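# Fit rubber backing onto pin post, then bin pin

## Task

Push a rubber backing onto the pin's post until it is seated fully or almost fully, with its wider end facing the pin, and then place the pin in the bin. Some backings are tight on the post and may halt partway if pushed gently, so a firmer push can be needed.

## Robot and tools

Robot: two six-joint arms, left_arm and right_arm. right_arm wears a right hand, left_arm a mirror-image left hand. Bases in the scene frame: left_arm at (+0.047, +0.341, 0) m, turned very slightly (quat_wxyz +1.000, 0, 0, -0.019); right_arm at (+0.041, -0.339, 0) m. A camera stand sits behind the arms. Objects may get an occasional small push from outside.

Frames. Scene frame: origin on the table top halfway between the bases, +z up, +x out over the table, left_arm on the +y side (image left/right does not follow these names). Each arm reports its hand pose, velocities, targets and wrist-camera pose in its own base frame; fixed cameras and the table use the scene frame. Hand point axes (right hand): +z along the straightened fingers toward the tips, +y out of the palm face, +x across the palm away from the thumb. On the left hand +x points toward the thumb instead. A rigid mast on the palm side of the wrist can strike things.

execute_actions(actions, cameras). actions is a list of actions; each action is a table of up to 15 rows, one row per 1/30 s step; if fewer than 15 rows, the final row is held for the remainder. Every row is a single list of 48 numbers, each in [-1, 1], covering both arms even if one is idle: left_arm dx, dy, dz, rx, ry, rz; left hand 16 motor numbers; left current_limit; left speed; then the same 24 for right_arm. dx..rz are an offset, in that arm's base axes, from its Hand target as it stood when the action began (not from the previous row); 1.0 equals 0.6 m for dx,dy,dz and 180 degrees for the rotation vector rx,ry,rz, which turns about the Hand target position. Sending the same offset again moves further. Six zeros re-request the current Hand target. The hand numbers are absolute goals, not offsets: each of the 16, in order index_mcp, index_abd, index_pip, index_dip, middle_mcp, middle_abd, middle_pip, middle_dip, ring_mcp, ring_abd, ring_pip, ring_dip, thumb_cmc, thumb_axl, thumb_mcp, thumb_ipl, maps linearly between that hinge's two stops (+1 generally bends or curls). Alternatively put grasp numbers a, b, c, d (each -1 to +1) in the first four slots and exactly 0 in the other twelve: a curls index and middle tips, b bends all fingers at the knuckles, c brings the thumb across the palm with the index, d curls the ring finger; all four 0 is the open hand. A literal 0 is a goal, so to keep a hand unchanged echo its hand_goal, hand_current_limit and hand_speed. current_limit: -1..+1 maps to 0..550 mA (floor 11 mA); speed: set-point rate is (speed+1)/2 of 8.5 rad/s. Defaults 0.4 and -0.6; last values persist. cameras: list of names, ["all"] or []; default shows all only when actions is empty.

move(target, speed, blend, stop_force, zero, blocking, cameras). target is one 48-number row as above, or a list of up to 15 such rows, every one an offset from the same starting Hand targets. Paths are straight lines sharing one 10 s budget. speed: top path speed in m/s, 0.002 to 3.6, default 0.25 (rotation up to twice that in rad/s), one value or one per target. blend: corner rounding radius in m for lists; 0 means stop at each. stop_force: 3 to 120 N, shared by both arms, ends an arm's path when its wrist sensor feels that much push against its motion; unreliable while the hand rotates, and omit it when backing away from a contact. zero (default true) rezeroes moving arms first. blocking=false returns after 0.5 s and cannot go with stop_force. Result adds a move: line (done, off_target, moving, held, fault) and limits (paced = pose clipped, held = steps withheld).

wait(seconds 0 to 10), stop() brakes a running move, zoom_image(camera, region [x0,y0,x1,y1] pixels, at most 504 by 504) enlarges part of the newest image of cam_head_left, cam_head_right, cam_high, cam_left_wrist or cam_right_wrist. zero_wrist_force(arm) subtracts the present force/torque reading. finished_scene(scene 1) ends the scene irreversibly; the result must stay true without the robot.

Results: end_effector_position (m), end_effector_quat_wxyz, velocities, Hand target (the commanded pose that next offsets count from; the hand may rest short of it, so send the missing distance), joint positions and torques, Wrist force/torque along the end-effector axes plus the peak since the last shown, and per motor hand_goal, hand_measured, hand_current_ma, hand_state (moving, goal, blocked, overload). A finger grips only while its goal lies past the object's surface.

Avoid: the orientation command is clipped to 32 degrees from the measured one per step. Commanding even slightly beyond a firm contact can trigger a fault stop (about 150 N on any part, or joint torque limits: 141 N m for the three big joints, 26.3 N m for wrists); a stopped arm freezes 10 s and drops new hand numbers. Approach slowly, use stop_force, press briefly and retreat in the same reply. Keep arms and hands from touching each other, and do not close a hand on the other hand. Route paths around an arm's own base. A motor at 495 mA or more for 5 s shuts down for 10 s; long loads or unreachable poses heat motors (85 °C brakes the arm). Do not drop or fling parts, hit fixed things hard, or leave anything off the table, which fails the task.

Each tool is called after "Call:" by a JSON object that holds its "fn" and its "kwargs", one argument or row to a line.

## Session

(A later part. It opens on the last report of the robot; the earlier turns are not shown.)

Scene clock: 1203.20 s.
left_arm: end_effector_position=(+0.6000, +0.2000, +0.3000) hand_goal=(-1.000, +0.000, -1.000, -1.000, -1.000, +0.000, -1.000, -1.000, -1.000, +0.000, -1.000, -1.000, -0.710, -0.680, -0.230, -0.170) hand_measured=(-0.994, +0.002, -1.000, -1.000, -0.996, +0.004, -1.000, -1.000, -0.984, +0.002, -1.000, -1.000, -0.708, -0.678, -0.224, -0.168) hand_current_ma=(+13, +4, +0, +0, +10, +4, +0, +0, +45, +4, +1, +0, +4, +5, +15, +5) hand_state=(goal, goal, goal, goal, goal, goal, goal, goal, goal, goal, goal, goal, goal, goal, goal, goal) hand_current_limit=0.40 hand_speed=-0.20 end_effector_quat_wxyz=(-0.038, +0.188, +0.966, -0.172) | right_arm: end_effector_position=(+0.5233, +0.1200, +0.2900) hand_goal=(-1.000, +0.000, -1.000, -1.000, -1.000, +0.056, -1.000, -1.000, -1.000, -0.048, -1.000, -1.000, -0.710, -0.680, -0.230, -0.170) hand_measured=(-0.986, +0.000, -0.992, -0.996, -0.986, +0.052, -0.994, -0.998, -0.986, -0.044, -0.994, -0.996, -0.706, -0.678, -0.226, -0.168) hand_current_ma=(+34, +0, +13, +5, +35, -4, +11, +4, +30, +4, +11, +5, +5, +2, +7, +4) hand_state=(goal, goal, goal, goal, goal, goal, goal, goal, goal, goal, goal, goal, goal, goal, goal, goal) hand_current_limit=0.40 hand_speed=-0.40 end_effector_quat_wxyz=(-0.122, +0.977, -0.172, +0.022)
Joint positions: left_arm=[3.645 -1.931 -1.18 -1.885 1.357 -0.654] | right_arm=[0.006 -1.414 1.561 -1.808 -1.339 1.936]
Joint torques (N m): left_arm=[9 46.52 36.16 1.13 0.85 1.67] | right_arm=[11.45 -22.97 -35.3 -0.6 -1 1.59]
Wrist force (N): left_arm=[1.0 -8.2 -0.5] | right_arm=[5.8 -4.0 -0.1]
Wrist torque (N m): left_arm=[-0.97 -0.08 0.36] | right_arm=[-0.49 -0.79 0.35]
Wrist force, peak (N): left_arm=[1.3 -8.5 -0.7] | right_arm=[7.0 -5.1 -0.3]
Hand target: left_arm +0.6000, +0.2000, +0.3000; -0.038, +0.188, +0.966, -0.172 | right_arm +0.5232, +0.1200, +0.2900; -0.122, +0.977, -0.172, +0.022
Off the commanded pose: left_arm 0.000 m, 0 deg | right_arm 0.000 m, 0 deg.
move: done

Call:
{"fn": "move", "kwargs": {
  "target": [
    [0,0,0,0,0,0,-1,0,-1,-1,-1,0,-1,-1,-1,0,-1,-1,-0.71,-0.68,-0.23,-0.17,0.4,-0.2,0.0895,0.0107,-0.28,0,0,0,-1,0.0,-1,-1,-1,0.057,-1,-1,-1,-0.048,-1,-1,-0.71,-0.68,-0.23,-0.17,0.4,-0.4],
    [0,0,0,0,0,0,-1,0,-1,-1,-1,0,-1,-1,-1,0,-1,-1,-0.71,-0.68,-0.23,-0.17,0.4,-0.2,0.0897,0.0107,-0.3867,0,0,0,-1,0.0,-1,-1,-1,0.057,-1,-1,-1,-0.048,-1,-1,-0.71,-0.68,-0.23,-0.17,0.4,-0.4]
  ],
  "speed": [0.25,0.08],
  "blend": [0.01,0],
  "cameras": ["cam_right_wrist","cam_high"]
}}

Call:
{"fn": "zoom_image", "kwargs": {
  "camera": "cam_right_wrist",
  "region": [226, 190, 276, 240]
}}

Call:
{"fn": "zoom_image", "kwargs": {
  "camera": "cam_high",
  "region": [270, 348, 298, 376]
}}

Scene clock: 1205.53 s.
left_arm: end_effector_position=(+0.6000, +0.2000, +0.3000) hand_goal=(-1.000, +0.000, -1.000, -1.000, -1.000, +0.000, -1.000, -1.000, -1.000, +0.000, -1.000, -1.000, -0.710, -0.680, -0.230, -0.170) hand_measured=(-0.994, +0.002, -1.000, -1.000, -0.996, +0.004, -1.000, -1.000, -0.984, +0.002, -1.000, -1.000, -0.708, -0.678, -0.224, -0.168) hand_current_ma=(+13, +4, +0, +0, +10, +4, +0, +0, +45, +4, +1, +0, +4, +5, +15, +5) hand_state=(goal, goal, goal, goal, goal, goal, goal, goal, goal, goal, goal, goal, goal, goal, goal, goal) hand_current_limit=0.40 hand_speed=-0.20 end_effector_quat_wxyz=(-0.038, +0.188, +0.966, -0.172) | right_arm: end_effector_position=(+0.5771, +0.1264, +0.0580) hand_goal=(-1.000, +0.000, -1.000, -1.000, -1.000, +0.056, -1.000, -1.000, -1.000, -0.048, -1.000, -1.000, -0.710, -0.680, -0.230, -0.170) hand_measured=(-0.986, +0.000, -0.992, -0.996, -0.986, +0.052, -0.994, -0.998, -0.986, -0.044, -0.994, -0.996, -0.706, -0.678, -0.226, -0.168) hand_current_ma=(+34, +0, +13, +5, +35, -4, +11, +4, +30, +4, +10, +5, +5, +2, +7, +4) hand_state=(goal, goal, goal, goal, goal, goal, goal, goal, goal, goal, goal, goal, goal, goal, goal, goal) hand_current_limit=0.40 hand_speed=-0.40 end_effector_quat_wxyz=(-0.122, +0.977, -0.172, +0.022)
Joint positions: left_arm=[3.645 -1.931 -1.18 -1.885 1.357 -0.654] | right_arm=[0.016 -1.074 1.745 -2.334 -1.339 1.946]
Joint torques (N m): left_arm=[8.3 47.07 36.42 1.27 1.06 1.88] | right_arm=[13.45 -31.25 -4.36 -4.31 -0.98 1.43]
Wrist force (N): left_arm=[1.1 -8.3 -0.5] | right_arm=[5.8 -4.1 0.4]
Wrist torque (N m): left_arm=[-0.97 -0.09 0.37] | right_arm=[-0.55 -0.82 0.35]
Wrist force, peak (N): left_arm=[1.2 -8.5 -0.5] | right_arm=[6.0 -4.1 0.6]
Hand target: left_arm +0.6000, +0.2000, +0.3000; -0.038, +0.188, +0.966, -0.172 | right_arm +0.5771, +0.1264, +0.0580; -0.122, +0.977, -0.172, +0.022
Off the commanded pose: left_arm 0.000 m, 0 deg | right_arm 0.000 m, 0 deg.
move: done
camera_calibration:
cam_right_wrist: T_world_to_cam=[[-0.940325, -0.302982, -0.154887, 0.622046], [-0.258716, 0.340915, 0.903794, -0.0135147], [-0.22103, 0.889932, -0.398957, 0.156027], [0, 0, 0, 1]] pos_world=[0.615916, 0.0542233, 0.170809]
Images, in order (width x height): cam_high 504x504, cam_right_wrist 616x616.

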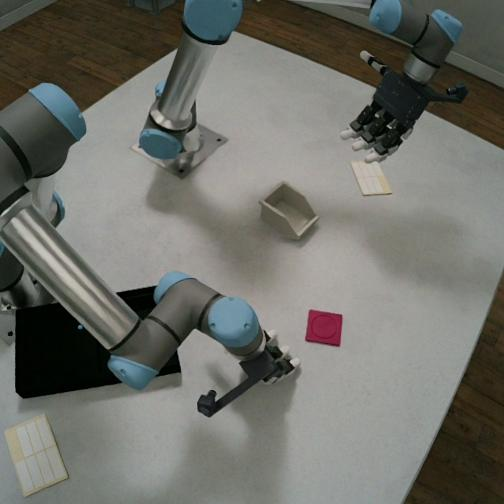

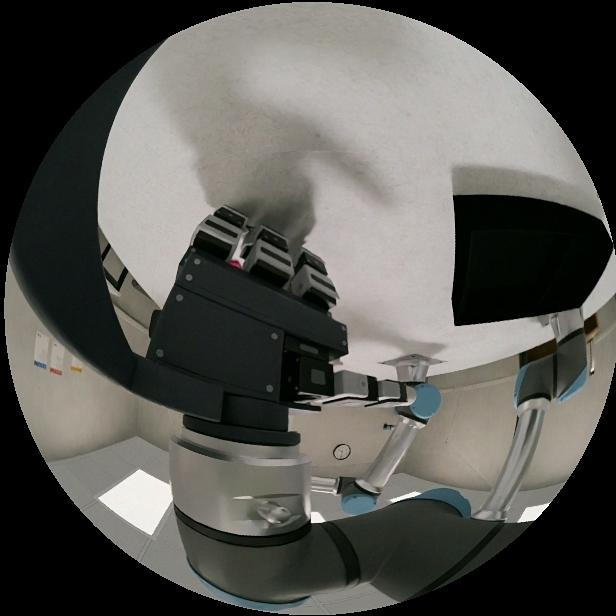

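Scaled by 10.080 from the camera's 616x616 image, which has a finer 880x880 frame.

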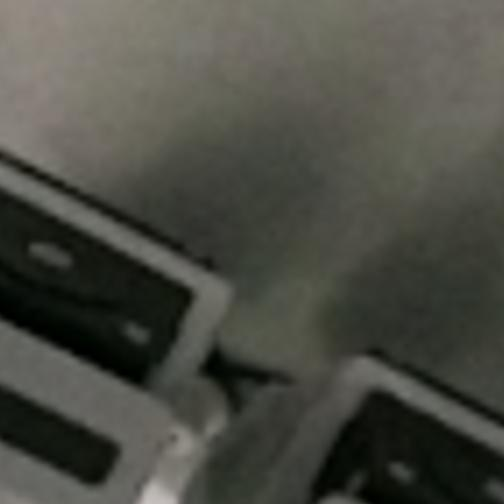

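Scaled by 18.000 from the camera's 504x504 image, which has a finer 720x720 frame.

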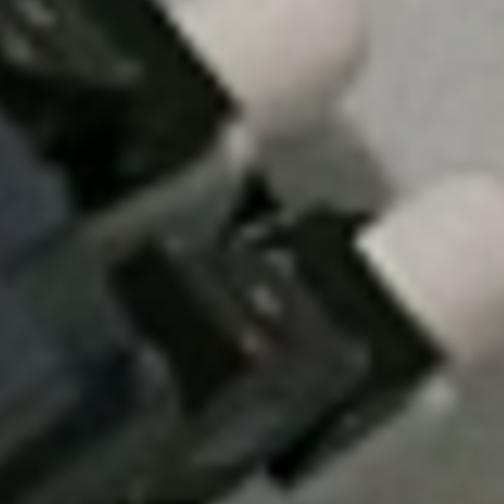

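Call:
{"fn": "move", "kwargs": {
  "target": [0,0,0,0,0,0,-1,0,-1,-1,-1,0,-1,-1,-1,0,-1,-1,-0.71,-0.68,-0.23,-0.17,0.4,-0.2,0,0,-0.025,0,0,0,-1,0.0,-1,-1,-1,0.057,-1,-1,-1,-0.048,-1,-1,-0.71,-0.68,-0.23,-0.17,0.4,-0.4],
  "speed": 0.008,
  "stop_force": 25
}}

Scene clock: 1208.93 s.
left_arm: end_effector_position=(+0.6000, +0.2000, +0.3000) hand_goal=(-1.000, +0.000, -1.000, -1.000, -1.000, +0.000, -1.000, -1.000, -1.000, +0.000, -1.000, -1.000, -0.710, -0.680, -0.230, -0.170) hand_measured=(-0.994, +0.002, -1.000, -1.000, -0.996, +0.004, -1.000, -1.000, -0.984, +0.002, -1.000, -1.000, -0.708, -0.678, -0.224, -0.168) hand_current_ma=(+13, +4, +0, +0, +10, +4, +0, +0, +45, +4, +1, +0, +4, +5, +15, +5) hand_state=(goal, goal, goal, goal, goal, goal, goal, goal, goal, goal, goal, goal, goal, goal, goal, goal) hand_current_limit=0.40 hand_speed=-0.20 end_effector_quat_wxyz=(-0.038, +0.188, +0.966, -0.172) | right_arm: end_effector_position=(+0.5772, +0.1264, +0.0448) hand_goal=(-1.000, +0.000, -1.000, -1.000, -1.000, +0.056, -1.000, -1.000, -1.000, -0.048, -1.000, -1.000, -0.710, -0.680, -0.230, -0.170) hand_measured=(-1.000, -0.004, -1.000, -1.000, -1.000, +0.050, -1.000, -1.000, -1.000, -0.050, -1.000, -1.000, -0.706, -0.678, -0.226, -0.168) hand_current_ma=(-1, -5, -1, +0, -1, -8, -1, +0, -1, -2, -1, +0, +5, +2, +7, +4) hand_state=(goal, goal, goal, goal, goal, goal, goal, goal, goal, goal, goal, goal, goal, goal, goal, goal) hand_current_limit=0.40 hand_speed=-0.40 end_effector_quat_wxyz=(-0.122, +0.977, -0.172, +0.023)
Joint positions: left_arm=[3.645 -1.931 -1.18 -1.885 1.357 -0.654] | right_arm=[0.016 -1.054 1.755 -2.364 -1.339 1.946]
Joint torques (N m): left_arm=[8.24 47.71 36.28 1.27 0.9 1.76] | right_arm=[13.91 -32.55 -22.73 1.5 0.32 1.41]
Wrist force (N): left_arm=[1.2 -8.3 -0.6] | right_arm=[5.3 5.1 -28.8]
Wrist torque (N m): left_arm=[-0.98 -0.11 0.38] | right_arm=[3.52 -0.27 0.46]
Wrist force, peak (N): left_arm=[1.2 -8.6 -0.4] | right_arm=[4.8 8.3 -36.6]
Hand target: left_arm +0.6000, +0.2000, +0.3000; -0.038, +0.188, +0.966, -0.172 | right_arm +0.5772, +0.1264, +0.0448; -0.122, +0.977, -0.172, +0.023 (not the last commanded pose)
Off the commanded pose: left_arm 0.000 m, 0 deg | right_arm 0.002 m, 0 deg.
move: contact (right_arm)

Call:
{"fn": "move", "kwargs": {
  "target": [0,0,0,0,0,0,-1,0,-1,-1,-1,0,-1,-1,-1,0,-1,-1,-0.71,-0.68,-0.23,-0.17,0.4,-0.2,0,0,-0.015,0,0,0,-1,0.0,-1,-1,-1,0.057,-1,-1,-1,-0.048,-1,-1,-0.71,-0.68,-0.23,-0.17,0.4,-0.4],
  "speed": 0.006,
  "stop_force": 35
}}

Scene clock: 1211.47 s.
left_arm: end_effector_position=(+0.6000, +0.2000, +0.3000) hand_goal=(-1.000, +0.000, -1.000, -1.000, -1.000, +0.000, -1.000, -1.000, -1.000, +0.000, -1.000, -1.000, -0.710, -0.680, -0.230, -0.170) hand_measured=(-0.994, +0.002, -1.000, -1.000, -0.996, +0.004, -1.000, -1.000, -0.984, +0.002, -1.000, -1.000, -0.708, -0.678, -0.224, -0.168) hand_current_ma=(+13, +4, +0, +0, +10, +4, +0, +0, +45, +4, +1, +0, +4, +5, +15, +5) hand_state=(goal, goal, goal, goal, goal, goal, goal, goal, goal, goal, goal, goal, goal, goal, goal, goal) hand_current_limit=0.40 hand_speed=-0.20 end_effector_quat_wxyz=(-0.038, +0.188, +0.966, -0.172) | right_arm: end_effector_position=(+0.5774, +0.1264, +0.0436) hand_goal=(-1.000, +0.000, -1.000, -1.000, -1.000, +0.056, -1.000, -1.000, -1.000, -0.048, -1.000, -1.000, -0.710, -0.680, -0.230, -0.170) hand_measured=(-1.002, -0.010, -1.002, -1.002, -1.002, +0.044, -1.002, -1.000, -1.002, -0.056, -1.002, -1.000, -0.706, -0.678, -0.226, -0.168) hand_current_ma=(-3, -17, -2, -1, -2, -20, -2, -1, -2, -14, -2, -1, +5, +2, +7, +4) hand_state=(goal, goal, goal, goal, goal, goal, goal, goal, goal, goal, goal, goal, goal, goal, goal, goal) hand_current_limit=0.40 hand_speed=-0.40 end_effector_quat_wxyz=(-0.122, +0.977, -0.172, +0.023)
Joint positions: left_arm=[3.645 -1.931 -1.18 -1.885 1.357 -0.654] | right_arm=[0.016 -1.052 1.756 -2.368 -1.339 1.946]
Joint torques (N m): left_arm=[9.28 46.43 35.87 1.14 0.87 1.6] | right_arm=[13.39 -10.66 -10.29 4.18 0.94 1.52]
Wrist force (N): left_arm=[1.0 -8.4 -0.5] | right_arm=[4.3 16.5 -69.5]
Wrist torque (N m): left_arm=[-0.98 -0.08 0.36] | right_arm=[9.12 0.42 0.57]
Wrist force, peak (N): left_arm=[1.0 -8.5 -0.6] | right_arm=[4.2 18.6 -76.2]
Hand target: left_arm +0.6000, +0.2000, +0.3000; -0.038, +0.188, +0.966, -0.172 | right_arm +0.5774, +0.1264, +0.0436; -0.122, +0.977, -0.172, +0.023 (not the last commanded pose)
Off the commanded pose: left_arm 0.000 m, 0 deg | right_arm 0.008 m, 0 deg.
move: contact (right_arm)

Call:
{"fn": "move", "kwargs": {
  "target": [0,0,0,0,0,0,-1,0,-1,-1,-1,0,-1,-1,-1,0,-1,-1,-0.71,-0.68,-0.23,-0.17,0.4,-0.2,0,0,0.09,0,0,0,-1,0.0,-1,-1,-1,0.057,-1,-1,-1,-0.048,-1,-1,-0.71,-0.68,-0.23,-0.17,0.4,-0.4],
  "speed": 0.04,
  "cameras": ["cam_right_wrist","cam_high"]
}}

Call:
{"fn": "zoom_image", "kwargs": {
  "camera": "cam_right_wrist",
  "region": [230, 150, 290, 210]
}}

Scene clock: 1214.63 s.
left_arm: end_effector_position=(+0.6000, +0.2000, +0.3000) hand_goal=(-1.000, +0.000, -1.000, -1.000, -1.000, +0.000, -1.000, -1.000, -1.000, +0.000, -1.000, -1.000, -0.710, -0.680, -0.230, -0.170) hand_measured=(-0.994, +0.002, -1.000, -1.000, -0.996, +0.004, -1.000, -1.000, -0.984, +0.002, -1.000, -1.000, -0.708, -0.678, -0.224, -0.168) hand_current_ma=(+13, +4, +0, +0, +10, +4, +0, +0, +45, +4, +1, +0, +4, +5, +15, +5) hand_state=(goal, goal, goal, goal, goal, goal, goal, goal, goal, goal, goal, goal, goal, goal, goal, goal) hand_current_limit=0.40 hand_speed=-0.20 end_effector_quat_wxyz=(-0.038, +0.188, +0.966, -0.172) | right_arm: end_effector_position=(+0.5774, +0.1264, +0.0975) hand_goal=(-1.000, +0.000, -1.000, -1.000, -1.000, +0.056, -1.000, -1.000, -1.000, -0.048, -1.000, -1.000, -0.710, -0.680, -0.230, -0.170) hand_measured=(-0.996, +0.000, -1.000, -1.000, -0.996, +0.054, -1.000, -1.000, -0.996, -0.048, -1.000, -1.000, -0.706, -0.678, -0.226, -0.168) hand_current_ma=(+8, -1, +0, +0, +9, -3, +0, +0, +7, +1, +0, +0, +5, +2, +7, +4) hand_state=(goal, goal, goal, goal, goal, goal, goal, goal, goal, goal, goal, goal, goal, goal, goal, goal) hand_current_limit=0.40 hand_speed=-0.40 end_effector_quat_wxyz=(-0.122, +0.977, -0.172, +0.023)
Joint positions: left_arm=[3.645 -1.931 -1.18 -1.885 1.357 -0.654] | right_arm=[0.016 -1.129 1.709 -2.244 -1.339 1.946]
Joint torques (N m): left_arm=[8.72 46.54 35.96 1.15 0.97 1.55] | right_arm=[11.02 -45.89 -34.09 -0.71 -0.74 0.86]
Wrist force (N): left_arm=[1.1 -8.3 -0.5] | right_arm=[5.7 -4.2 0.4]
Wrist torque (N m): left_arm=[-0.97 -0.10 0.37] | right_arm=[-0.57 -0.81 0.33]
Wrist force, peak (N): left_arm=[1.3 -8.6 -0.4] | right_arm=[4.3 16.1 -69.6]
Hand target: left_arm +0.6000, +0.2000, +0.3000; -0.038, +0.188, +0.966, -0.172 | right_arm +0.5774, +0.1264, +0.0976; -0.122, +0.977, -0.172, +0.023
Off the commanded pose: left_arm 0.000 m, 0 deg | right_arm 0.000 m, 0 deg.
move: done
camera_calibration:
cam_right_wrist: T_world_to_cam=[[-0.94016, -0.30295, -0.155948, 0.62838], [-0.259737, 0.340977, 0.903478, -0.0484954], [-0.220534, 0.889919, -0.39926, 0.171567], [0, 0, 0, 1]] pos_world=[0.616019, 0.0542232, 0.210309]
Images, in order (width x height): cam_high 504x504, cam_right_wrist 616x616.

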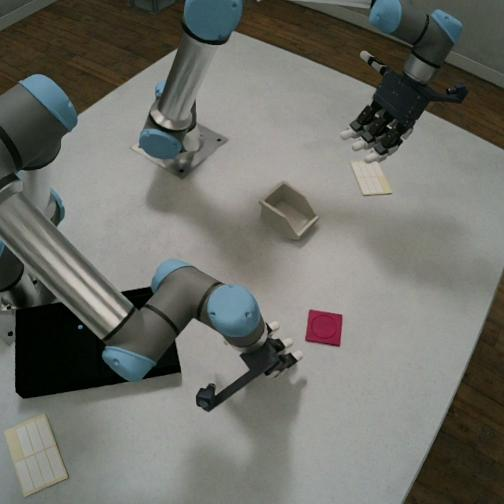

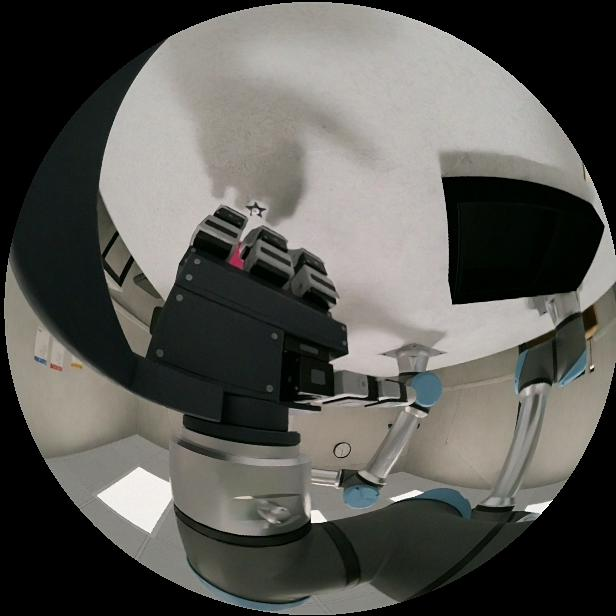

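Scaled by 8.400 from the camera's 616x616 image, which has a finer 880x880 frame.

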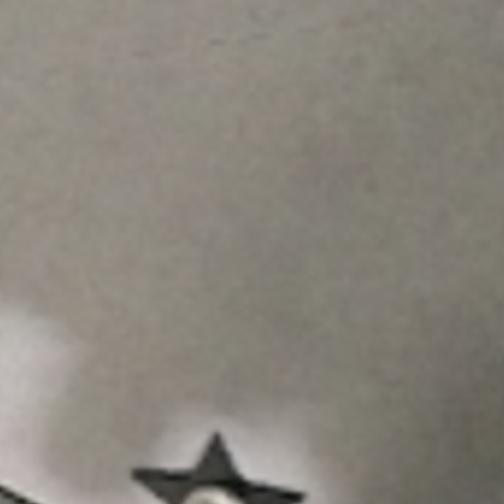

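Call:
{"fn": "move", "kwargs": {
  "target": [
    [0,0,0,0,0,0,-1,0,-1,-1,-1,0,-1,-1,-1,0,-1,-1,-0.71,-0.68,-0.23,-0.17,0.4,-0.2,-0.129,-0.0107,0.3207,0.0454,0,0.2219,-1,0.0,-1,-1,-1,0.057,-1,-1,-1,-0.048,-1,-1,-0.71,-0.68,-0.23,-0.17,0.4,-0.2],
    [0,0,0,0,0,0,-1,0,-1,-1,-1,0,-1,-1,-1,0,-1,-1,-0.71,-0.68,-0.23,-0.17,0.4,-0.2,-0.129,-0.0107,0.3207,0.0454,0,0.2219,0.42,0.0,0.5,0.5,0.4,-0.02,0.5,0.5,0.4,0.05,0.5,0.5,-0.71,-0.68,-0.23,-0.17,0.4,-0.2]
  ],
  "speed": 0.25
}}

Call:
{"fn": "move", "kwargs": {
  "target": [
    [0,0,0,0,0,0,-1,0,-1,-1,-1,0,-1,-1,-1,0,-1,-1,-0.71,-0.68,-0.23,-0.17,0.4,-0.2,0,0,-0.25,0,0,0,0.42,0.0,0.5,0.5,0.4,-0.02,0.5,0.5,0.4,0.05,0.5,0.5,-0.71,-0.68,-0.23,-0.17,0.4,-0.2],
    [0,0,0,0,0,0,-1,0,-1,-1,-1,0,-1,-1,-1,0,-1,-1,-0.71,-0.68,-0.23,-0.17,0.4,-0.2,0.1887,0.2147,-0.3167,0,0,0,0.42,0.0,0.5,0.5,0.4,-0.02,0.5,0.5,0.4,0.05,0.5,0.5,-0.71,-0.68,-0.23,-0.17,0.4,-0.2],
    [0,0,0,0,0,0,-1,0,-1,-1,-1,0,-1,-1,-1,0,-1,-1,-0.71,-0.68,-0.23,-0.17,0.4,-0.2,0.1887,0.2147,-0.4,0,0,0,0.42,0.0,0.5,0.5,0.4,-0.02,0.5,0.5,0.4,0.05,0.5,0.5,-0.71,-0.68,-0.23,-0.17,0.4,-0.2]
  ],
  "speed": [0.15,0.15,0.06],
  "blend": [0.03,0.01,0],
  "cameras": ["cam_right_wrist"]
}}

Call:
{"fn": "zoom_image", "kwargs": {
  "camera": "cam_right_wrist",
  "region": [314, 90, 362, 138]
}}

Scene clock: 1220.17 s.
left_arm: end_effector_position=(+0.6000, +0.2000, +0.3000) hand_goal=(-1.000, +0.000, -1.000, -1.000, -1.000, +0.000, -1.000, -1.000, -1.000, +0.000, -1.000, -1.000, -0.710, -0.680, -0.230, -0.170) hand_measured=(-0.994, +0.002, -1.000, -1.000, -0.996, +0.004, -1.000, -1.000, -0.984, +0.002, -1.000, -1.000, -0.708, -0.678, -0.224, -0.168) hand_current_ma=(+13, +4, +0, +0, +10, +4, +0, +0, +45, +4, +1, +0, +4, +5, +15, +5) hand_state=(goal, goal, goal, goal, goal, goal, goal, goal, goal, goal, goal, goal, goal, goal, goal, goal) hand_current_limit=0.40 hand_speed=-0.20 end_effector_quat_wxyz=(-0.038, +0.188, +0.966, -0.172) | right_arm: end_effector_position=(+0.5000, +0.1200, +0.2900) hand_goal=(+0.420, +0.000, +0.500, +0.500, +0.400, -0.020, +0.500, +0.500, +0.400, +0.050, +0.500, +0.500, -0.710, -0.680, -0.230, -0.170) hand_measured=(+0.404, +0.000, +0.494, +0.498, +0.382, -0.016, +0.494, +0.498, +0.384, +0.046, +0.496, +0.498, -0.706, -0.678, -0.226, -0.168) hand_current_ma=(-39, -1, -9, -3, -42, +4, -8, -3, -36, -4, -8, -3, +5, +2, +7, +4) hand_state=(goal, goal, goal, goal, goal, goal, goal, goal, goal, goal, goal, goal, goal, goal, goal, goal) hand_current_limit=0.40 hand_speed=-0.20 end_effector_quat_wxyz=(-0.191, +0.966, +0.171, -0.032)
Joint positions: left_arm=[3.645 -1.931 -1.18 -1.885 1.357 -0.654] | right_arm=[-0.026 -1.498 1.592 -1.519 -1.209 1.168]
Joint torques (N m): left_arm=[9.16 46.21 36.23 1.32 1.03 1.54] | right_arm=[-11.27 -29.63 -34.02 -0.34 -0.89 -1.3]
Wrist force (N): left_arm=[1.0 -8.0 -0.7] | right_arm=[5.9 -3.8 -0.2]
Wrist torque (N m): left_arm=[-0.93 -0.09 0.35] | right_arm=[-0.17 -0.82 0.49]
Wrist force, peak (N): left_arm=[1.4 -8.5 -0.4] | right_arm=[5.7 -5.3 -1.0]
Hand target: left_arm +0.6000, +0.2000, +0.3000; -0.038, +0.188, +0.966, -0.172 | right_arm +0.5000, +0.1200, +0.2900; -0.191, +0.966, +0.171, -0.032
Off the commanded pose: left_arm 0.000 m, 0 deg | right_arm 0.000 m, 0 deg.
move: done

Scene clock: 1223.67 s.
left_arm: end_effector_position=(+0.6000, +0.2000, +0.3000) hand_goal=(-1.000, +0.000, -1.000, -1.000, -1.000, +0.000, -1.000, -1.000, -1.000, +0.000, -1.000, -1.000, -0.710, -0.680, -0.230, -0.170) hand_measured=(-0.994, +0.002, -1.000, -1.000, -0.996, +0.004, -1.000, -1.000, -0.984, +0.002, -1.000, -1.000, -0.708, -0.678, -0.224, -0.168) hand_current_ma=(+13, +4, +0, +0, +10, +4, +0, +0, +45, +4, +1, +0, +4, +5, +15, +5) hand_state=(goal, goal, goal, goal, goal, goal, goal, goal, goal, goal, goal, goal, goal, goal, goal, goal) hand_current_limit=0.40 hand_speed=-0.20 end_effector_quat_wxyz=(-0.038, +0.188, +0.966, -0.172) | right_arm: end_effector_position=(+0.6132, +0.2488, +0.0501) hand_goal=(+0.420, +0.000, +0.500, +0.500, +0.400, -0.020, +0.500, +0.500, +0.400, +0.050, +0.500, +0.500, -0.710, -0.680, -0.230, -0.170) hand_measured=(+0.404, +0.000, +0.494, +0.498, +0.382, -0.016, +0.494, +0.498, +0.384, +0.048, +0.496, +0.498, -0.706, -0.678, -0.226, -0.168) hand_current_ma=(-39, -1, -9, -3, -42, +4, -8, -3, -35, -4, -8, -3, +5, +2, +7, +4) hand_state=(goal, goal, goal, goal, goal, goal, goal, goal, goal, goal, goal, goal, goal, goal, goal, goal) hand_current_limit=0.40 hand_speed=-0.20 end_effector_quat_wxyz=(-0.191, +0.966, +0.171, -0.032)
Joint positions: left_arm=[3.645 -1.931 -1.18 -1.885 1.357 -0.654] | right_arm=[0.176 -0.969 1.539 -2.072 -1.188 1.383]
Joint torques (N m): left_arm=[9.2 46.3 35.18 1.32 1 1.71] | right_arm=[11.6 -36.52 -4.81 -3.98 -1.02 1.55]
Wrist force (N): left_arm=[1.0 -8.3 -0.4] | right_arm=[5.5 -4.2 -0.1]
Wrist torque (N m): left_arm=[-0.98 -0.08 0.36] | right_arm=[-0.21 -0.77 0.35]
Wrist force, peak (N): left_arm=[1.1 -8.5 -0.7] | right_arm=[6.6 -4.4 0.1]
Hand target: left_arm +0.6000, +0.2000, +0.3000; -0.038, +0.188, +0.966, -0.172 | right_arm +0.6132, +0.2488, +0.0500; -0.191, +0.966, +0.171, -0.032
Off the commanded pose: left_arm 0.000 m, 0 deg | right_arm 0.000 m, 0 deg.
move: done
camera_calibration:
cam_right_wrist: T_world_to_cam=[[-0.53479, -0.810498, -0.238941, 0.573631], [-0.37437, -0.0262398, 0.926908, 0.122352], [-0.757527, 0.585153, -0.289393, 0.45121], [0, 0, 0, 1]] pos_world=[0.69438, 0.20411, 0.154232]
Images, in order (width x height): cam_right_wrist 616x616.

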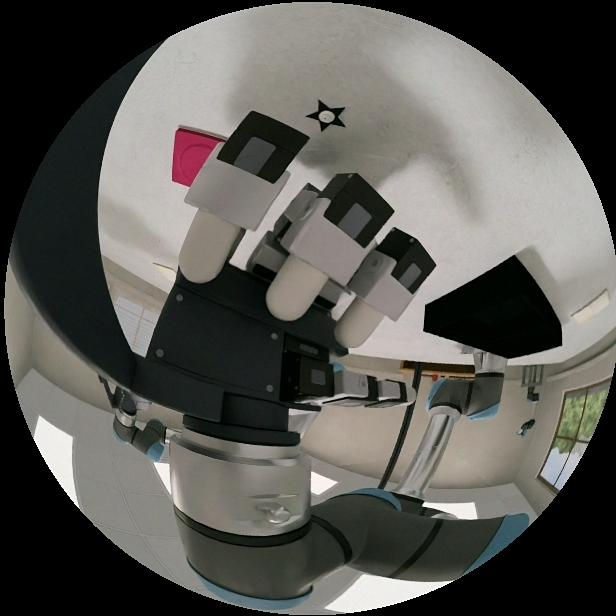

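Scaled by 10.500 from the camera's 616x616 image, which has a finer 880x880 frame.

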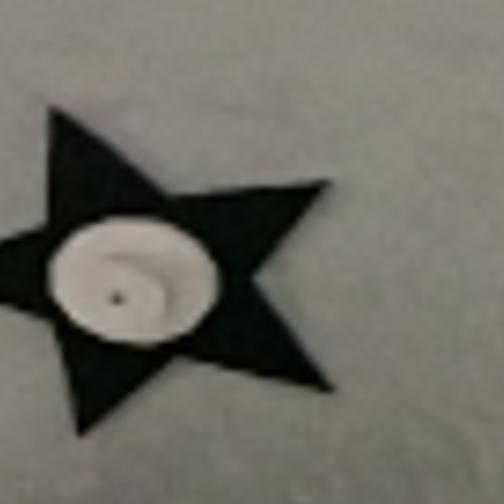

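Call:
{"fn": "move", "kwargs": {
  "target": [
    [0,0,0,0,0,0,-1,0,-1,-1,-1,0,-1,-1,-1,0,-1,-1,-0.71,-0.68,-0.23,-0.17,0.4,-0.2,0,0,0.1,0,0,0,0.42,0.0,0.5,0.5,0.4,-0.02,0.5,0.5,0.4,0.05,0.5,0.5,-0.71,-0.68,-0.23,-0.17,0.4,-0.2],
    [0,0,0,0,0,0,-1,0,-1,-1,-1,0,-1,-1,-1,0,-1,-1,-0.71,-0.68,-0.23,-0.17,0.4,-0.2,0,0,0.1,0.1984,0.0722,0,0.42,0.0,0.5,0.5,0.4,-0.02,0.5,0.5,0.4,0.05,0.5,0.5,-0.71,-0.68,-0.23,-0.17,0.4,-0.2],
    [0,0,0,0,0,0,-1,0,-1,-1,-1,0,-1,-1,-1,0,-1,-1,-0.71,-0.68,-0.23,-0.17,0.4,-0.2,-0.0022,0.0052,0.0,0.1984,0.0722,0,0.42,0.0,0.5,0.5,0.4,-0.02,0.5,0.5,0.4,0.05,0.5,0.5,-0.71,-0.68,-0.23,-0.17,0.4,-0.2]
  ],
  "speed": [0.12,0.25,0.08],
  "blend": [0.01,0.01,0],
  "cameras": ["cam_right_wrist","cam_high"]
}}

Scene clock: 1232.73 s.
left_arm: end_effector_position=(+0.6000, +0.2000, +0.3000) hand_goal=(-1.000, +0.000, -1.000, -1.000, -1.000, +0.000, -1.000, -1.000, -1.000, +0.000, -1.000, -1.000, -0.710, -0.680, -0.230, -0.170) hand_measured=(-0.994, +0.002, -1.000, -1.000, -0.996, +0.004, -1.000, -1.000, -0.984, +0.002, -1.000, -1.000, -0.708, -0.678, -0.224, -0.168) hand_current_ma=(+13, +4, +0, +0, +10, +4, +0, +0, +45, +4, +1, +0, +4, +5, +15, +5) hand_state=(goal, goal, goal, goal, goal, goal, goal, goal, goal, goal, goal, goal, goal, goal, goal, goal) hand_current_limit=0.40 hand_speed=-0.20 end_effector_quat_wxyz=(-0.038, +0.188, +0.966, -0.172) | right_arm: end_effector_position=(+0.6119, +0.2519, +0.0501) hand_goal=(+0.420, +0.000, +0.500, +0.500, +0.400, -0.020, +0.500, +0.500, +0.400, +0.050, +0.500, +0.500, -0.710, -0.680, -0.230, -0.170) hand_measured=(+0.408, +0.000, +0.494, +0.498, +0.388, -0.016, +0.494, +0.498, +0.390, +0.048, +0.496, +0.498, -0.704, -0.678, -0.226, -0.168) hand_current_ma=(-25, -1, -9, -3, -26, +4, -8, -3, -21, -3, -8, -3, +9, +2, +7, +4) hand_state=(goal, goal, goal, goal, goal, goal, goal, goal, goal, goal, goal, goal, goal, goal, goal, goal) hand_current_limit=0.40 hand_speed=-0.20 end_effector_quat_wxyz=(-0.495, +0.852, +0.150, -0.086)
Joint positions: left_arm=[3.645 -1.931 -1.18 -1.885 1.357 -0.654] | right_arm=[-0.032 -0.902 1.448 -1.544 -0.631 0.893]
Joint torques (N m): left_arm=[8.35 47.11 35.5 1.3 0.93 1.55] | right_arm=[12.76 -38.92 -5.93 -3.45 1.96 1.76]
Wrist force (N): left_arm=[1.2 -8.2 -0.5] | right_arm=[5.7 -4.2 1.1]
Wrist torque (N m): left_arm=[-0.97 -0.11 0.38] | right_arm=[-0.25 -0.81 0.43]
Wrist force, peak (N): left_arm=[1.2 -8.6 -0.5] | right_arm=[5.9 -5.0 -0.5]
Hand target: left_arm +0.6000, +0.2000, +0.3000; -0.038, +0.188, +0.966, -0.172 | right_arm +0.6119, +0.2519, +0.0500; -0.495, +0.852, +0.150, -0.086
Off the commanded pose: left_arm 0.000 m, 0 deg | right_arm 0.000 m, 0 deg.
move: done
camera_calibration:
cam_right_wrist: T_world_to_cam=[[-0.627057, -0.556955, -0.544611, 0.583391], [-0.171637, -0.583172, 0.79401, 0.144863], [-0.759829, 0.591365, 0.270088, 0.420197], [0, 0, 0, 1]] pos_world=[0.709961, 0.160912, 0.0892083]
Images, in order (width x height): cam_high 504x504, cam_right_wrist 616x616.

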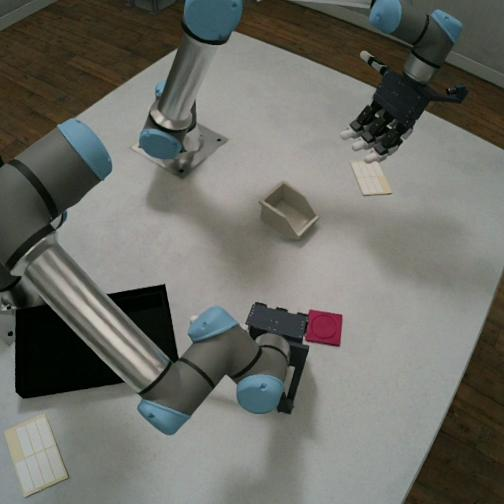

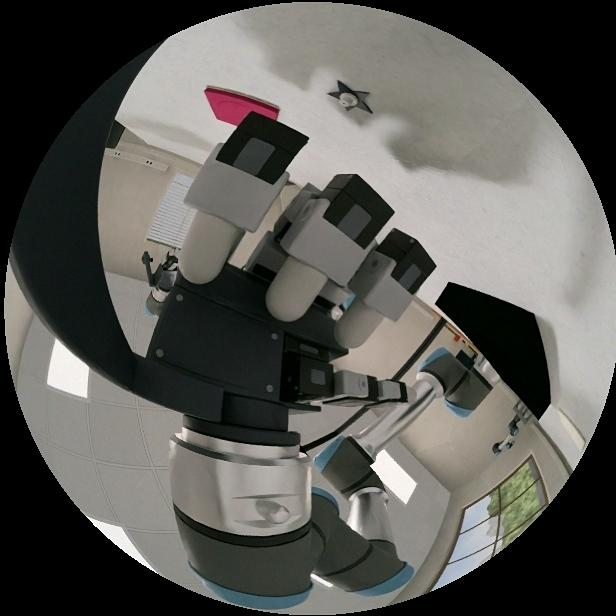

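Call:
{"fn": "zoom_image", "kwargs": {
  "camera": "cam_right_wrist",
  "region": [328, 76, 372, 120]
}}

Scaled by 11.455 from the camera's 616x616 image, which has a finer 880x880 frame.

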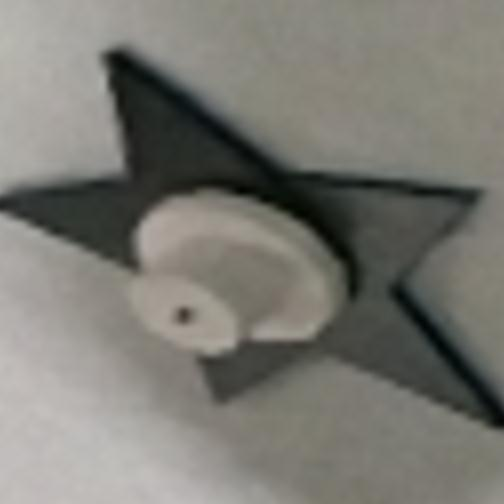

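Call:
{"fn": "zoom_image", "kwargs": {
  "camera": "cam_right_wrist",
  "region": [334, 80, 358, 104]
}}

Call:
{"fn": "zoom_image", "kwargs": {
  "camera": "cam_right_wrist",
  "region": [352, 86, 376, 110]
}}

Scaled by 21.000 from the camera's 616x616 image, which has a finer 880x880 frame.

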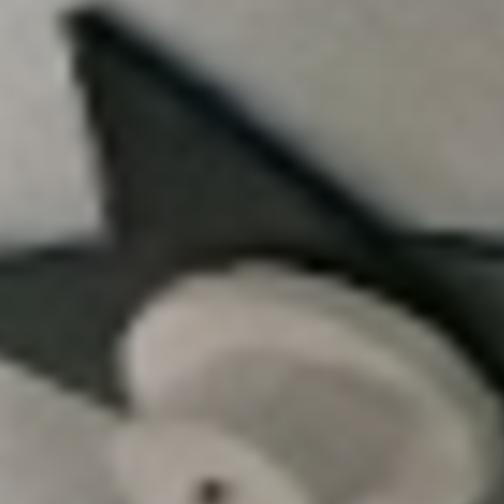

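Scaled by 21.000 from the camera's 616x616 image, which has a finer 880x880 frame.

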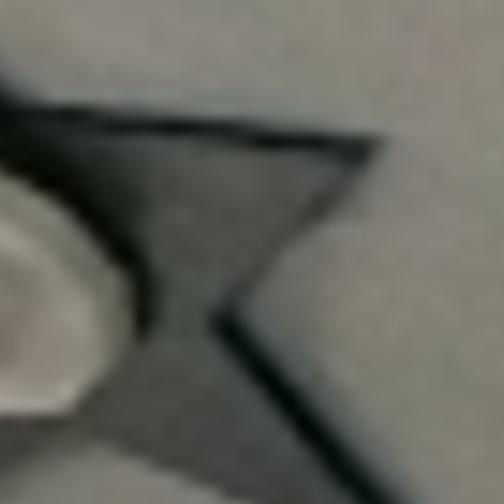

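Call:
{"fn": "zoom_image", "kwargs": {
  "camera": "cam_right_wrist",
  "region": [322, 84, 342, 104]
}}

Call:
{"fn": "zoom_image", "kwargs": {
  "camera": "cam_right_wrist",
  "region": [340, 98, 360, 118]
}}

Call:
{"fn": "zoom_image", "kwargs": {
  "camera": "cam_right_wrist",
  "region": [360, 100, 380, 120]
}}

Call:
{"fn": "zoom_image", "kwargs": {
  "camera": "cam_right_wrist",
  "region": [338, 90, 360, 112]
}}

Scaled by 25.200 from the camera's 616x616 image, which has a finer 880x880 frame.

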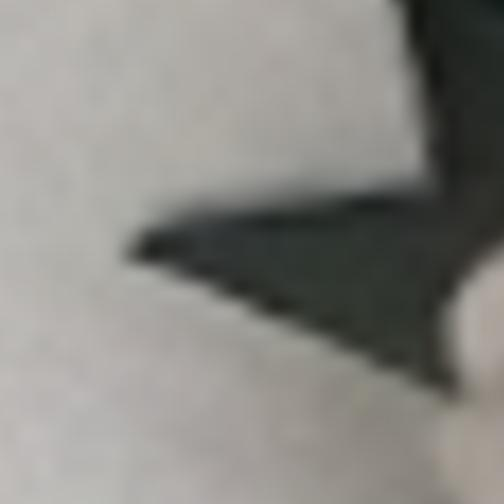

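Scaled by 25.200 from the camera's 616x616 image, which has a finer 880x880 frame.

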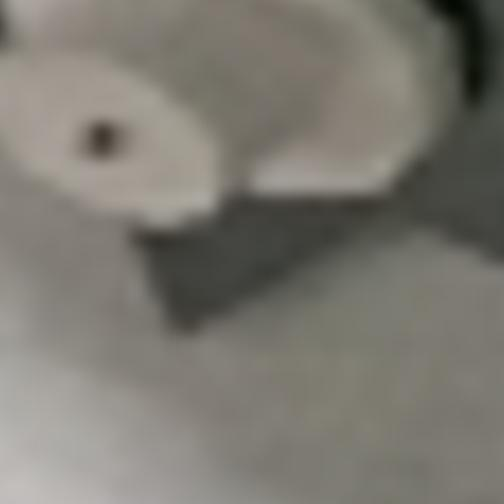

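Scaled by 25.200 from the camera's 616x616 image, which has a finer 880x880 frame.

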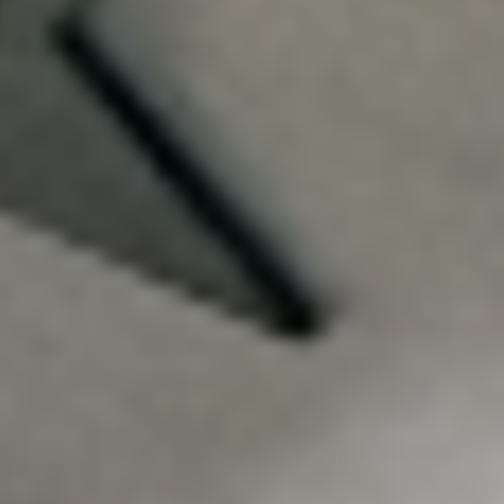

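Scaled by 22.909 from the camera's 616x616 image, which has a finer 880x880 frame.

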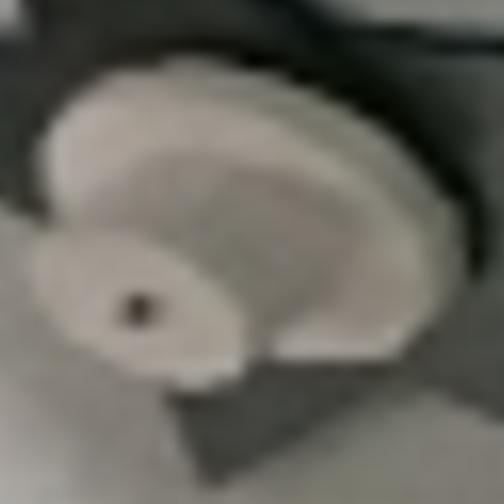

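Call:
{"fn": "move", "kwargs": {
  "target": [0,0,0,0,0,0,-1,0,-1,-1,-1,0,-1,-1,-1,0,-1,-1,-0.71,-0.68,-0.23,-0.17,0.4,-0.2,-0.0032,0.0088,-0.0255,0.0522,0.019,0,0.42,0.0,0.5,0.5,0.4,-0.02,0.5,0.5,0.4,0.05,0.5,0.5,-0.71,-0.68,-0.23,-0.17,0.4,-0.2],
  "speed": 0.1,
  "cameras": ["cam_right_wrist"]
}}

Call:
{"fn": "zoom_image", "kwargs": {
  "camera": "cam_right_wrist",
  "region": [334, 66, 378, 110]
}}

Scene clock: 1239.47 s.
left_arm: end_effector_position=(+0.6000, +0.2000, +0.3000) hand_goal=(-1.000, +0.000, -1.000, -1.000, -1.000, +0.000, -1.000, -1.000, -1.000, +0.000, -1.000, -1.000, -0.710, -0.680, -0.230, -0.170) hand_measured=(-0.994, +0.002, -1.000, -1.000, -0.996, +0.004, -1.000, -1.000, -0.984, +0.002, -1.000, -1.000, -0.708, -0.678, -0.224, -0.168) hand_current_ma=(+13, +4, +0, +0, +10, +4, +0, +0, +45, +4, +1, +0, +4, +5, +15, +5) hand_state=(goal, goal, goal, goal, goal, goal, goal, goal, goal, goal, goal, goal, goal, goal, goal, goal) hand_current_limit=0.40 hand_speed=-0.20 end_effector_quat_wxyz=(-0.038, +0.188, +0.966, -0.172) | right_arm: end_effector_position=(+0.6099, +0.2572, +0.0347) hand_goal=(+0.420, +0.000, +0.500, +0.500, +0.400, -0.020, +0.500, +0.500, +0.400, +0.050, +0.500, +0.500, -0.710, -0.680, -0.230, -0.170) hand_measured=(+0.410, +0.000, +0.494, +0.498, +0.390, -0.016, +0.494, +0.498, +0.392, +0.048, +0.496, +0.498, -0.704, -0.678, -0.226, -0.168) hand_current_ma=(-18, -1, -9, -3, -19, +4, -8, -3, -15, -3, -8, -3, +10, +2, +7, +4) hand_state=(goal, goal, goal, goal, goal, goal, goal, goal, goal, goal, goal, goal, goal, goal, goal, goal) hand_current_limit=0.40 hand_speed=-0.20 end_effector_quat_wxyz=(-0.567, +0.805, +0.142, -0.098)
Joint positions: left_arm=[3.645 -1.931 -1.18 -1.885 1.357 -0.654] | right_arm=[-0.065 -0.825 1.384 -1.291 -0.53 0.657]
Joint torques (N m): left_arm=[8.2 46.09 35.24 1.39 1.07 1.51] | right_arm=[-11.7 -40.88 -32.16 1.08 1.77 -1.37]
Wrist force (N): left_arm=[1.2 -8.3 -0.5] | right_arm=[5.5 -4.3 1.5]
Wrist torque (N m): left_arm=[-0.97 -0.10 0.38] | right_arm=[-0.28 -0.78 0.53]
Wrist force, peak (N): left_arm=[1.0 -8.6 -0.6] | right_arm=[5.7 -4.6 1.0]
Hand target: left_arm +0.6000, +0.2000, +0.3000; -0.038, +0.188, +0.966, -0.172 | right_arm +0.6099, +0.2572, +0.0347; -0.567, +0.805, +0.142, -0.098
Off the commanded pose: left_arm 0.000 m, 0 deg | right_arm 0.000 m, 0 deg.
move: done
camera_calibration:
cam_right_wrist: T_world_to_cam=[[-0.661036, -0.46369, -0.589934, 0.575015], [-0.127106, -0.705649, 0.697067, 0.16748], [-0.73951, 0.535771, 0.407522, 0.416913], [0, 0, 0, 1]] pos_world=[0.709705, 0.161441, 0.052575]
Images, in order (width x height): cam_right_wrist 616x616.

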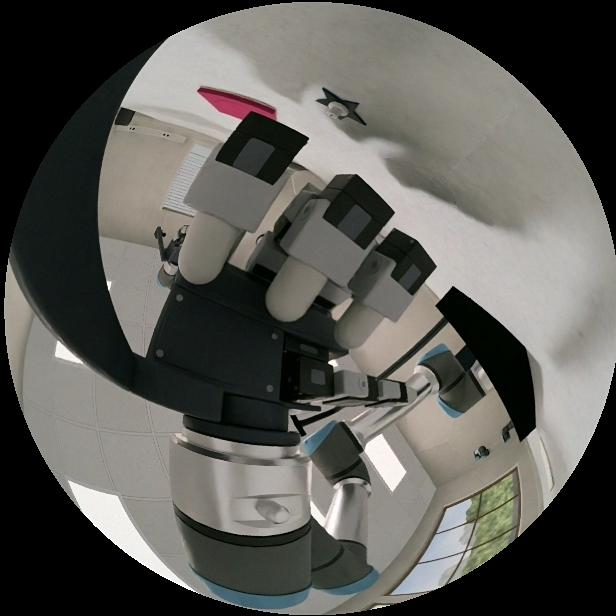

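Scaled by 11.455 from the camera's 616x616 image, which has a finer 880x880 frame.

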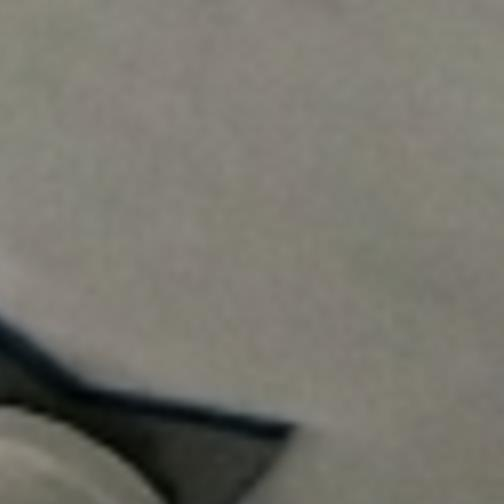

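Call:
{"fn": "zoom_image", "kwargs": {
  "camera": "cam_right_wrist",
  "region": [327, 95, 353, 121]
}}

Call:
{"fn": "zoom_image", "kwargs": {
  "camera": "cam_right_wrist",
  "region": [314, 82, 370, 138]
}}

Scaled by 19.385 from the camera's 616x616 image, which has a finer 880x880 frame.

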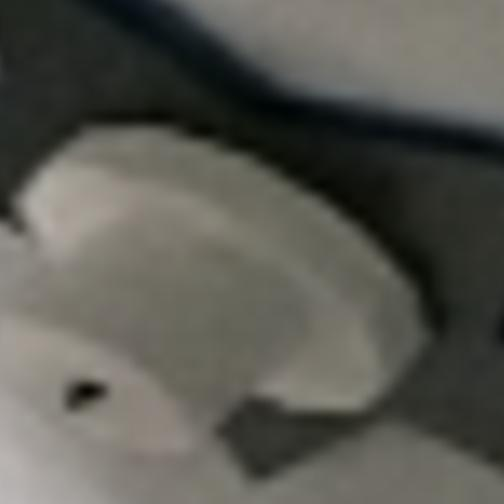

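Scaled by 9.000 from the camera's 616x616 image, which has a finer 880x880 frame.

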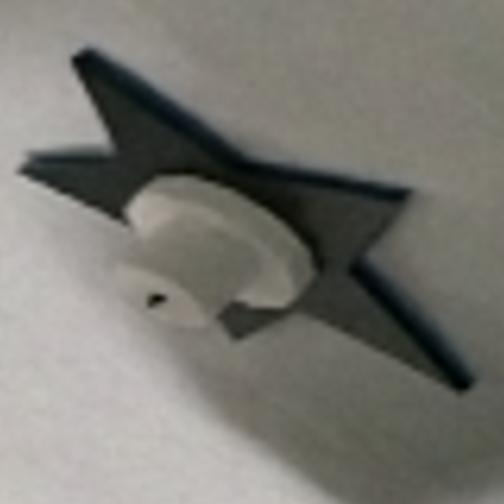

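Call:
{"fn": "move", "kwargs": {
  "target": [
    [0,0,0,0,0,0,-1,0,-1,-1,-1,0,-1,-1,-1,0,-1,-1,-0.71,-0.68,-0.23,-0.17,0.4,-0.2,0,0,0.1667,0,0,0,0.42,0.0,0.5,0.5,0.4,-0.02,0.5,0.5,0.4,0.05,0.5,0.5,-0.71,-0.68,-0.23,-0.17,0.4,-0.2],
    [0,0,0,0,0,0,-1,0,-1,-1,-1,0,-1,-1,-1,0,-1,-1,-0.71,-0.68,-0.23,-0.17,0.4,-0.2,-0.0502,-0.206,0.4255,-0.272,0,-0.2088,0.42,0.0,0.5,0.5,0.4,-0.02,0.5,0.5,0.4,0.05,0.5,0.5,-0.71,-0.68,-0.23,-0.17,0.4,-0.2],
    [0,0,0,0,0,0,-1,0,-1,-1,-1,0,-1,-1,-1,0,-1,-1,-0.71,-0.68,-0.23,-0.17,0.4,-0.2,-0.0502,-0.206,0.4255,-0.272,0,-0.2088,-1,0.0,-1,-1,-1,-0.03,-1,-1,-1,0.05,-1,-1,-0.71,-0.68,-0.23,-0.17,0.5,-0.5]
  ],
  "speed": [0.15,0.25,0.25],
  "blend": [0.03,0,0]
}}

Scene clock: 1247.10 s.
left_arm: end_effector_position=(+0.6000, +0.2000, +0.3000) hand_goal=(-1.000, +0.000, -1.000, -1.000, -1.000, +0.000, -1.000, -1.000, -1.000, +0.000, -1.000, -1.000, -0.710, -0.680, -0.230, -0.170) hand_measured=(-0.994, +0.002, -1.000, -1.000, -0.996, +0.004, -1.000, -1.000, -0.984, +0.002, -1.000, -1.000, -0.708, -0.678, -0.224, -0.168) hand_current_ma=(+13, +4, +0, +0, +10, +4, +0, +0, +45, +4, +1, +0, +4, +5, +15, +5) hand_state=(goal, goal, goal, goal, goal, goal, goal, goal, goal, goal, goal, goal, goal, goal, goal, goal) hand_current_limit=0.40 hand_speed=-0.20 end_effector_quat_wxyz=(-0.038, +0.188, +0.966, -0.172) | right_arm: end_effector_position=(+0.5798, +0.1336, +0.2900) hand_goal=(-1.000, +0.000, -1.000, -1.000, -1.000, -0.030, -1.000, -1.000, -1.000, +0.050, -1.000, -1.000, -0.710, -0.680, -0.230, -0.170) hand_measured=(-0.984, +0.000, -0.992, -0.996, -0.982, -0.026, -0.994, -0.998, -0.984, +0.048, -0.994, -0.996, -0.704, -0.678, -0.226, -0.168) hand_current_ma=(+41, -1, +14, +5, +43, +4, +12, +4, +37, -3, +11, +5, +12, +2, +7, +4) hand_state=(goal, goal, goal, goal, goal, goal, goal, goal, goal, goal, goal, goal, goal, goal, goal, goal) hand_current_limit=0.50 hand_speed=-0.50 end_effector_quat_wxyz=(-0.190, +0.966, -0.170, +0.035)
Joint positions: left_arm=[3.645 -1.931 -1.18 -1.885 1.357 -0.654] | right_arm=[-0.025 -1.317 1.45 -1.837 -1.204 1.918]
Joint torques (N m): left_arm=[9.29 45.91 35.71 1.49 0.92 1.5] | right_arm=[12.36 -39.91 -35.88 -0.72 -0.74 1.77]
Wrist force (N): left_arm=[1.2 -8.3 -0.3] | right_arm=[5.7 -4.2 -0.1]
Wrist torque (N m): left_arm=[-1.00 -0.10 0.38] | right_arm=[-0.51 -0.78 0.36]
Wrist force, peak (N): left_arm=[1.1 -8.5 -0.5] | right_arm=[6.1 -4.6 1.6]
Hand target: left_arm +0.6000, +0.2000, +0.3000; -0.038, +0.188, +0.966, -0.172 | right_arm +0.5798, +0.1336, +0.2900; -0.190, +0.966, -0.170, +0.035
Off the commanded pose: left_arm 0.000 m, 0 deg | right_arm 0.000 m, 0 deg.
move: done

Call:
{"fn": "move", "kwargs": {
  "target": [
    [0,0,0,0,0,0,-1,0,-1,-1,-1,0,-1,-1,-1,0,-1,-1,-0.71,-0.68,-0.23,-0.17,0.4,-0.2,0,0,-0.36,0,0,0,-1,0.0,-1,-1,-1,-0.03,-1,-1,-1,0.05,-1,-1,-0.71,-0.68,-0.23,-0.17,0.5,-0.5],
    [0,0,0,0,0,0,-1,0,-1,-1,-1,0,-1,-1,-1,0,-1,-1,-0.71,-0.68,-0.23,-0.17,0.4,-0.2,0,0,-0.4167,0,0,0,-1,0.0,-1,-1,-1,-0.03,-1,-1,-1,0.05,-1,-1,-0.71,-0.68,-0.23,-0.17,0.5,-0.5]
  ],
  "speed": [0.15,0.05],
  "blend": [0.01,0],
  "cameras": ["cam_right_wrist","cam_high"]
}}

Call:
{"fn": "zoom_image", "kwargs": {
  "camera": "cam_right_wrist",
  "region": [234, 192, 274, 232]
}}

Call:
{"fn": "zoom_image", "kwargs": {
  "camera": "cam_high",
  "region": [254, 334, 304, 384]
}}

Scene clock: 1250.13 s.
left_arm: end_effector_position=(+0.6000, +0.2000, +0.3000) hand_goal=(-1.000, +0.000, -1.000, -1.000, -1.000, +0.000, -1.000, -1.000, -1.000, +0.000, -1.000, -1.000, -0.710, -0.680, -0.230, -0.170) hand_measured=(-0.994, +0.002, -1.000, -1.000, -0.996, +0.004, -1.000, -1.000, -0.984, +0.002, -1.000, -1.000, -0.708, -0.678, -0.224, -0.168) hand_current_ma=(+13, +4, +0, +0, +10, +4, +0, +0, +45, +4, +1, +0, +4, +5, +15, +5) hand_state=(goal, goal, goal, goal, goal, goal, goal, goal, goal, goal, goal, goal, goal, goal, goal, goal) hand_current_limit=0.40 hand_speed=-0.20 end_effector_quat_wxyz=(-0.038, +0.188, +0.966, -0.172) | right_arm: end_effector_position=(+0.5798, +0.1336, +0.0400) hand_goal=(-1.000, +0.000, -1.000, -1.000, -1.000, -0.030, -1.000, -1.000, -1.000, +0.050, -1.000, -1.000, -0.710, -0.680, -0.230, -0.170) hand_measured=(-0.984, +0.000, -0.992, -0.996, -0.982, -0.026, -0.994, -0.998, -0.984, +0.048, -0.994, -0.996, -0.704, -0.678, -0.226, -0.168) hand_current_ma=(+41, -1, +13, +5, +43, +4, +12, +4, +36, -3, +11, +5, +12, +2, +7, +4) hand_state=(goal, goal, goal, goal, goal, goal, goal, goal, goal, goal, goal, goal, goal, goal, goal, goal) hand_current_limit=0.50 hand_speed=-0.50 end_effector_quat_wxyz=(-0.190, +0.966, -0.170, +0.035)
Joint positions: left_arm=[3.645 -1.931 -1.18 -1.885 1.357 -0.654] | right_arm=[-0.025 -1.068 1.804 -2.439 -1.204 1.918]
Joint torques (N m): left_arm=[7.89 45.76 35.21 1.5 0.98 1.58] | right_arm=[13.82 -30.53 -3.28 -4.25 -0.6 1.8]
Wrist force (N): left_arm=[1.1 -8.2 -0.7] | right_arm=[5.9 -4.0 -0.1]
Wrist torque (N m): left_arm=[-0.94 -0.10 0.36] | right_arm=[-0.48 -0.82 0.39]
Wrist force, peak (N): left_arm=[1.1 -8.5 -0.6] | right_arm=[5.8 -5.0 -0.7]
Hand target: left_arm +0.6000, +0.2000, +0.3000; -0.038, +0.188, +0.966, -0.172 | right_arm +0.5798, +0.1336, +0.0400; -0.190, +0.966, -0.170, +0.035
Off the commanded pose: left_arm 0.000 m, 0 deg | right_arm 0.000 m, 0 deg.
move: done
camera_calibration:
cam_right_wrist: T_world_to_cam=[[-0.930659, -0.277364, -0.238625, 0.618331], [-0.30345, 0.220719, 0.926931, 0.0419949], [-0.204428, 0.935068, -0.289581, 0.12297], [0, 0, 0, 1]] pos_world=[0.613337, 0.0472485, 0.144233]
Images, in order (width x height): cam_high 504x504, cam_right_wrist 616x616.

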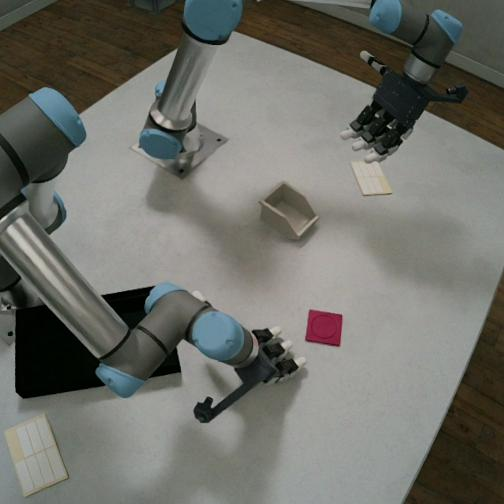

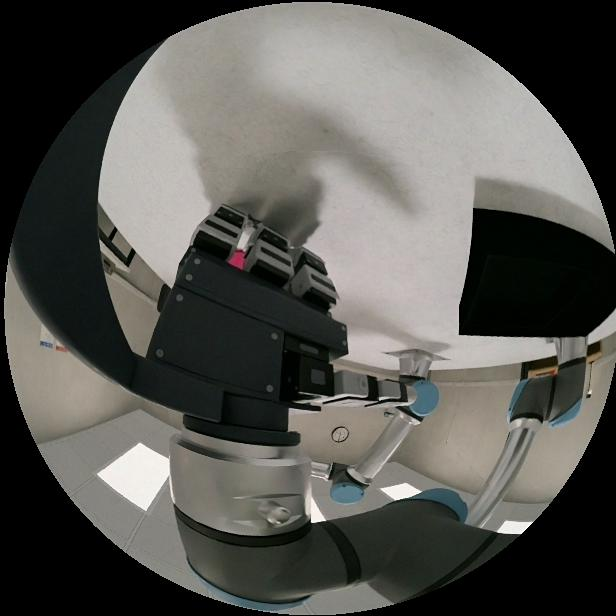

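Scaled by 12.600 from the camera's 616x616 image, which has a finer 880x880 frame.

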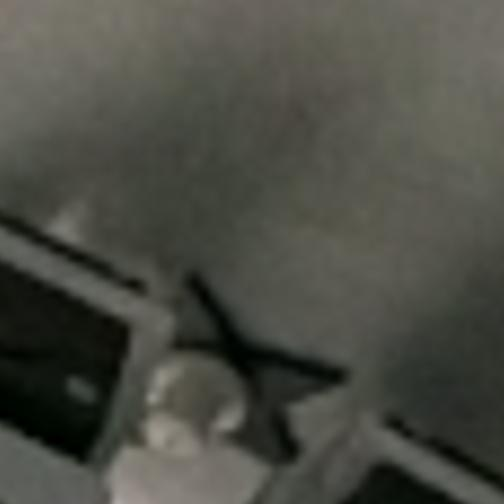

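Scaled by 10.080 from the camera's 504x504 image, which has a finer 720x720 frame.

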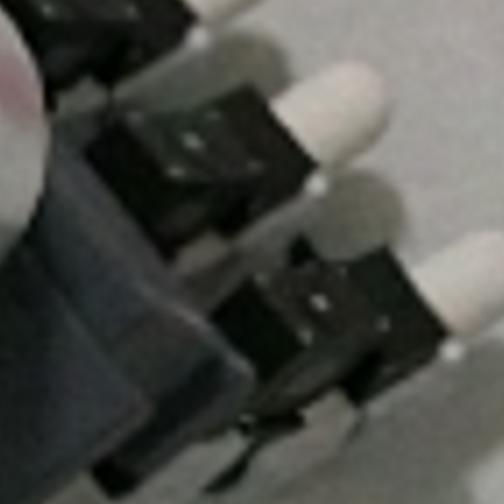

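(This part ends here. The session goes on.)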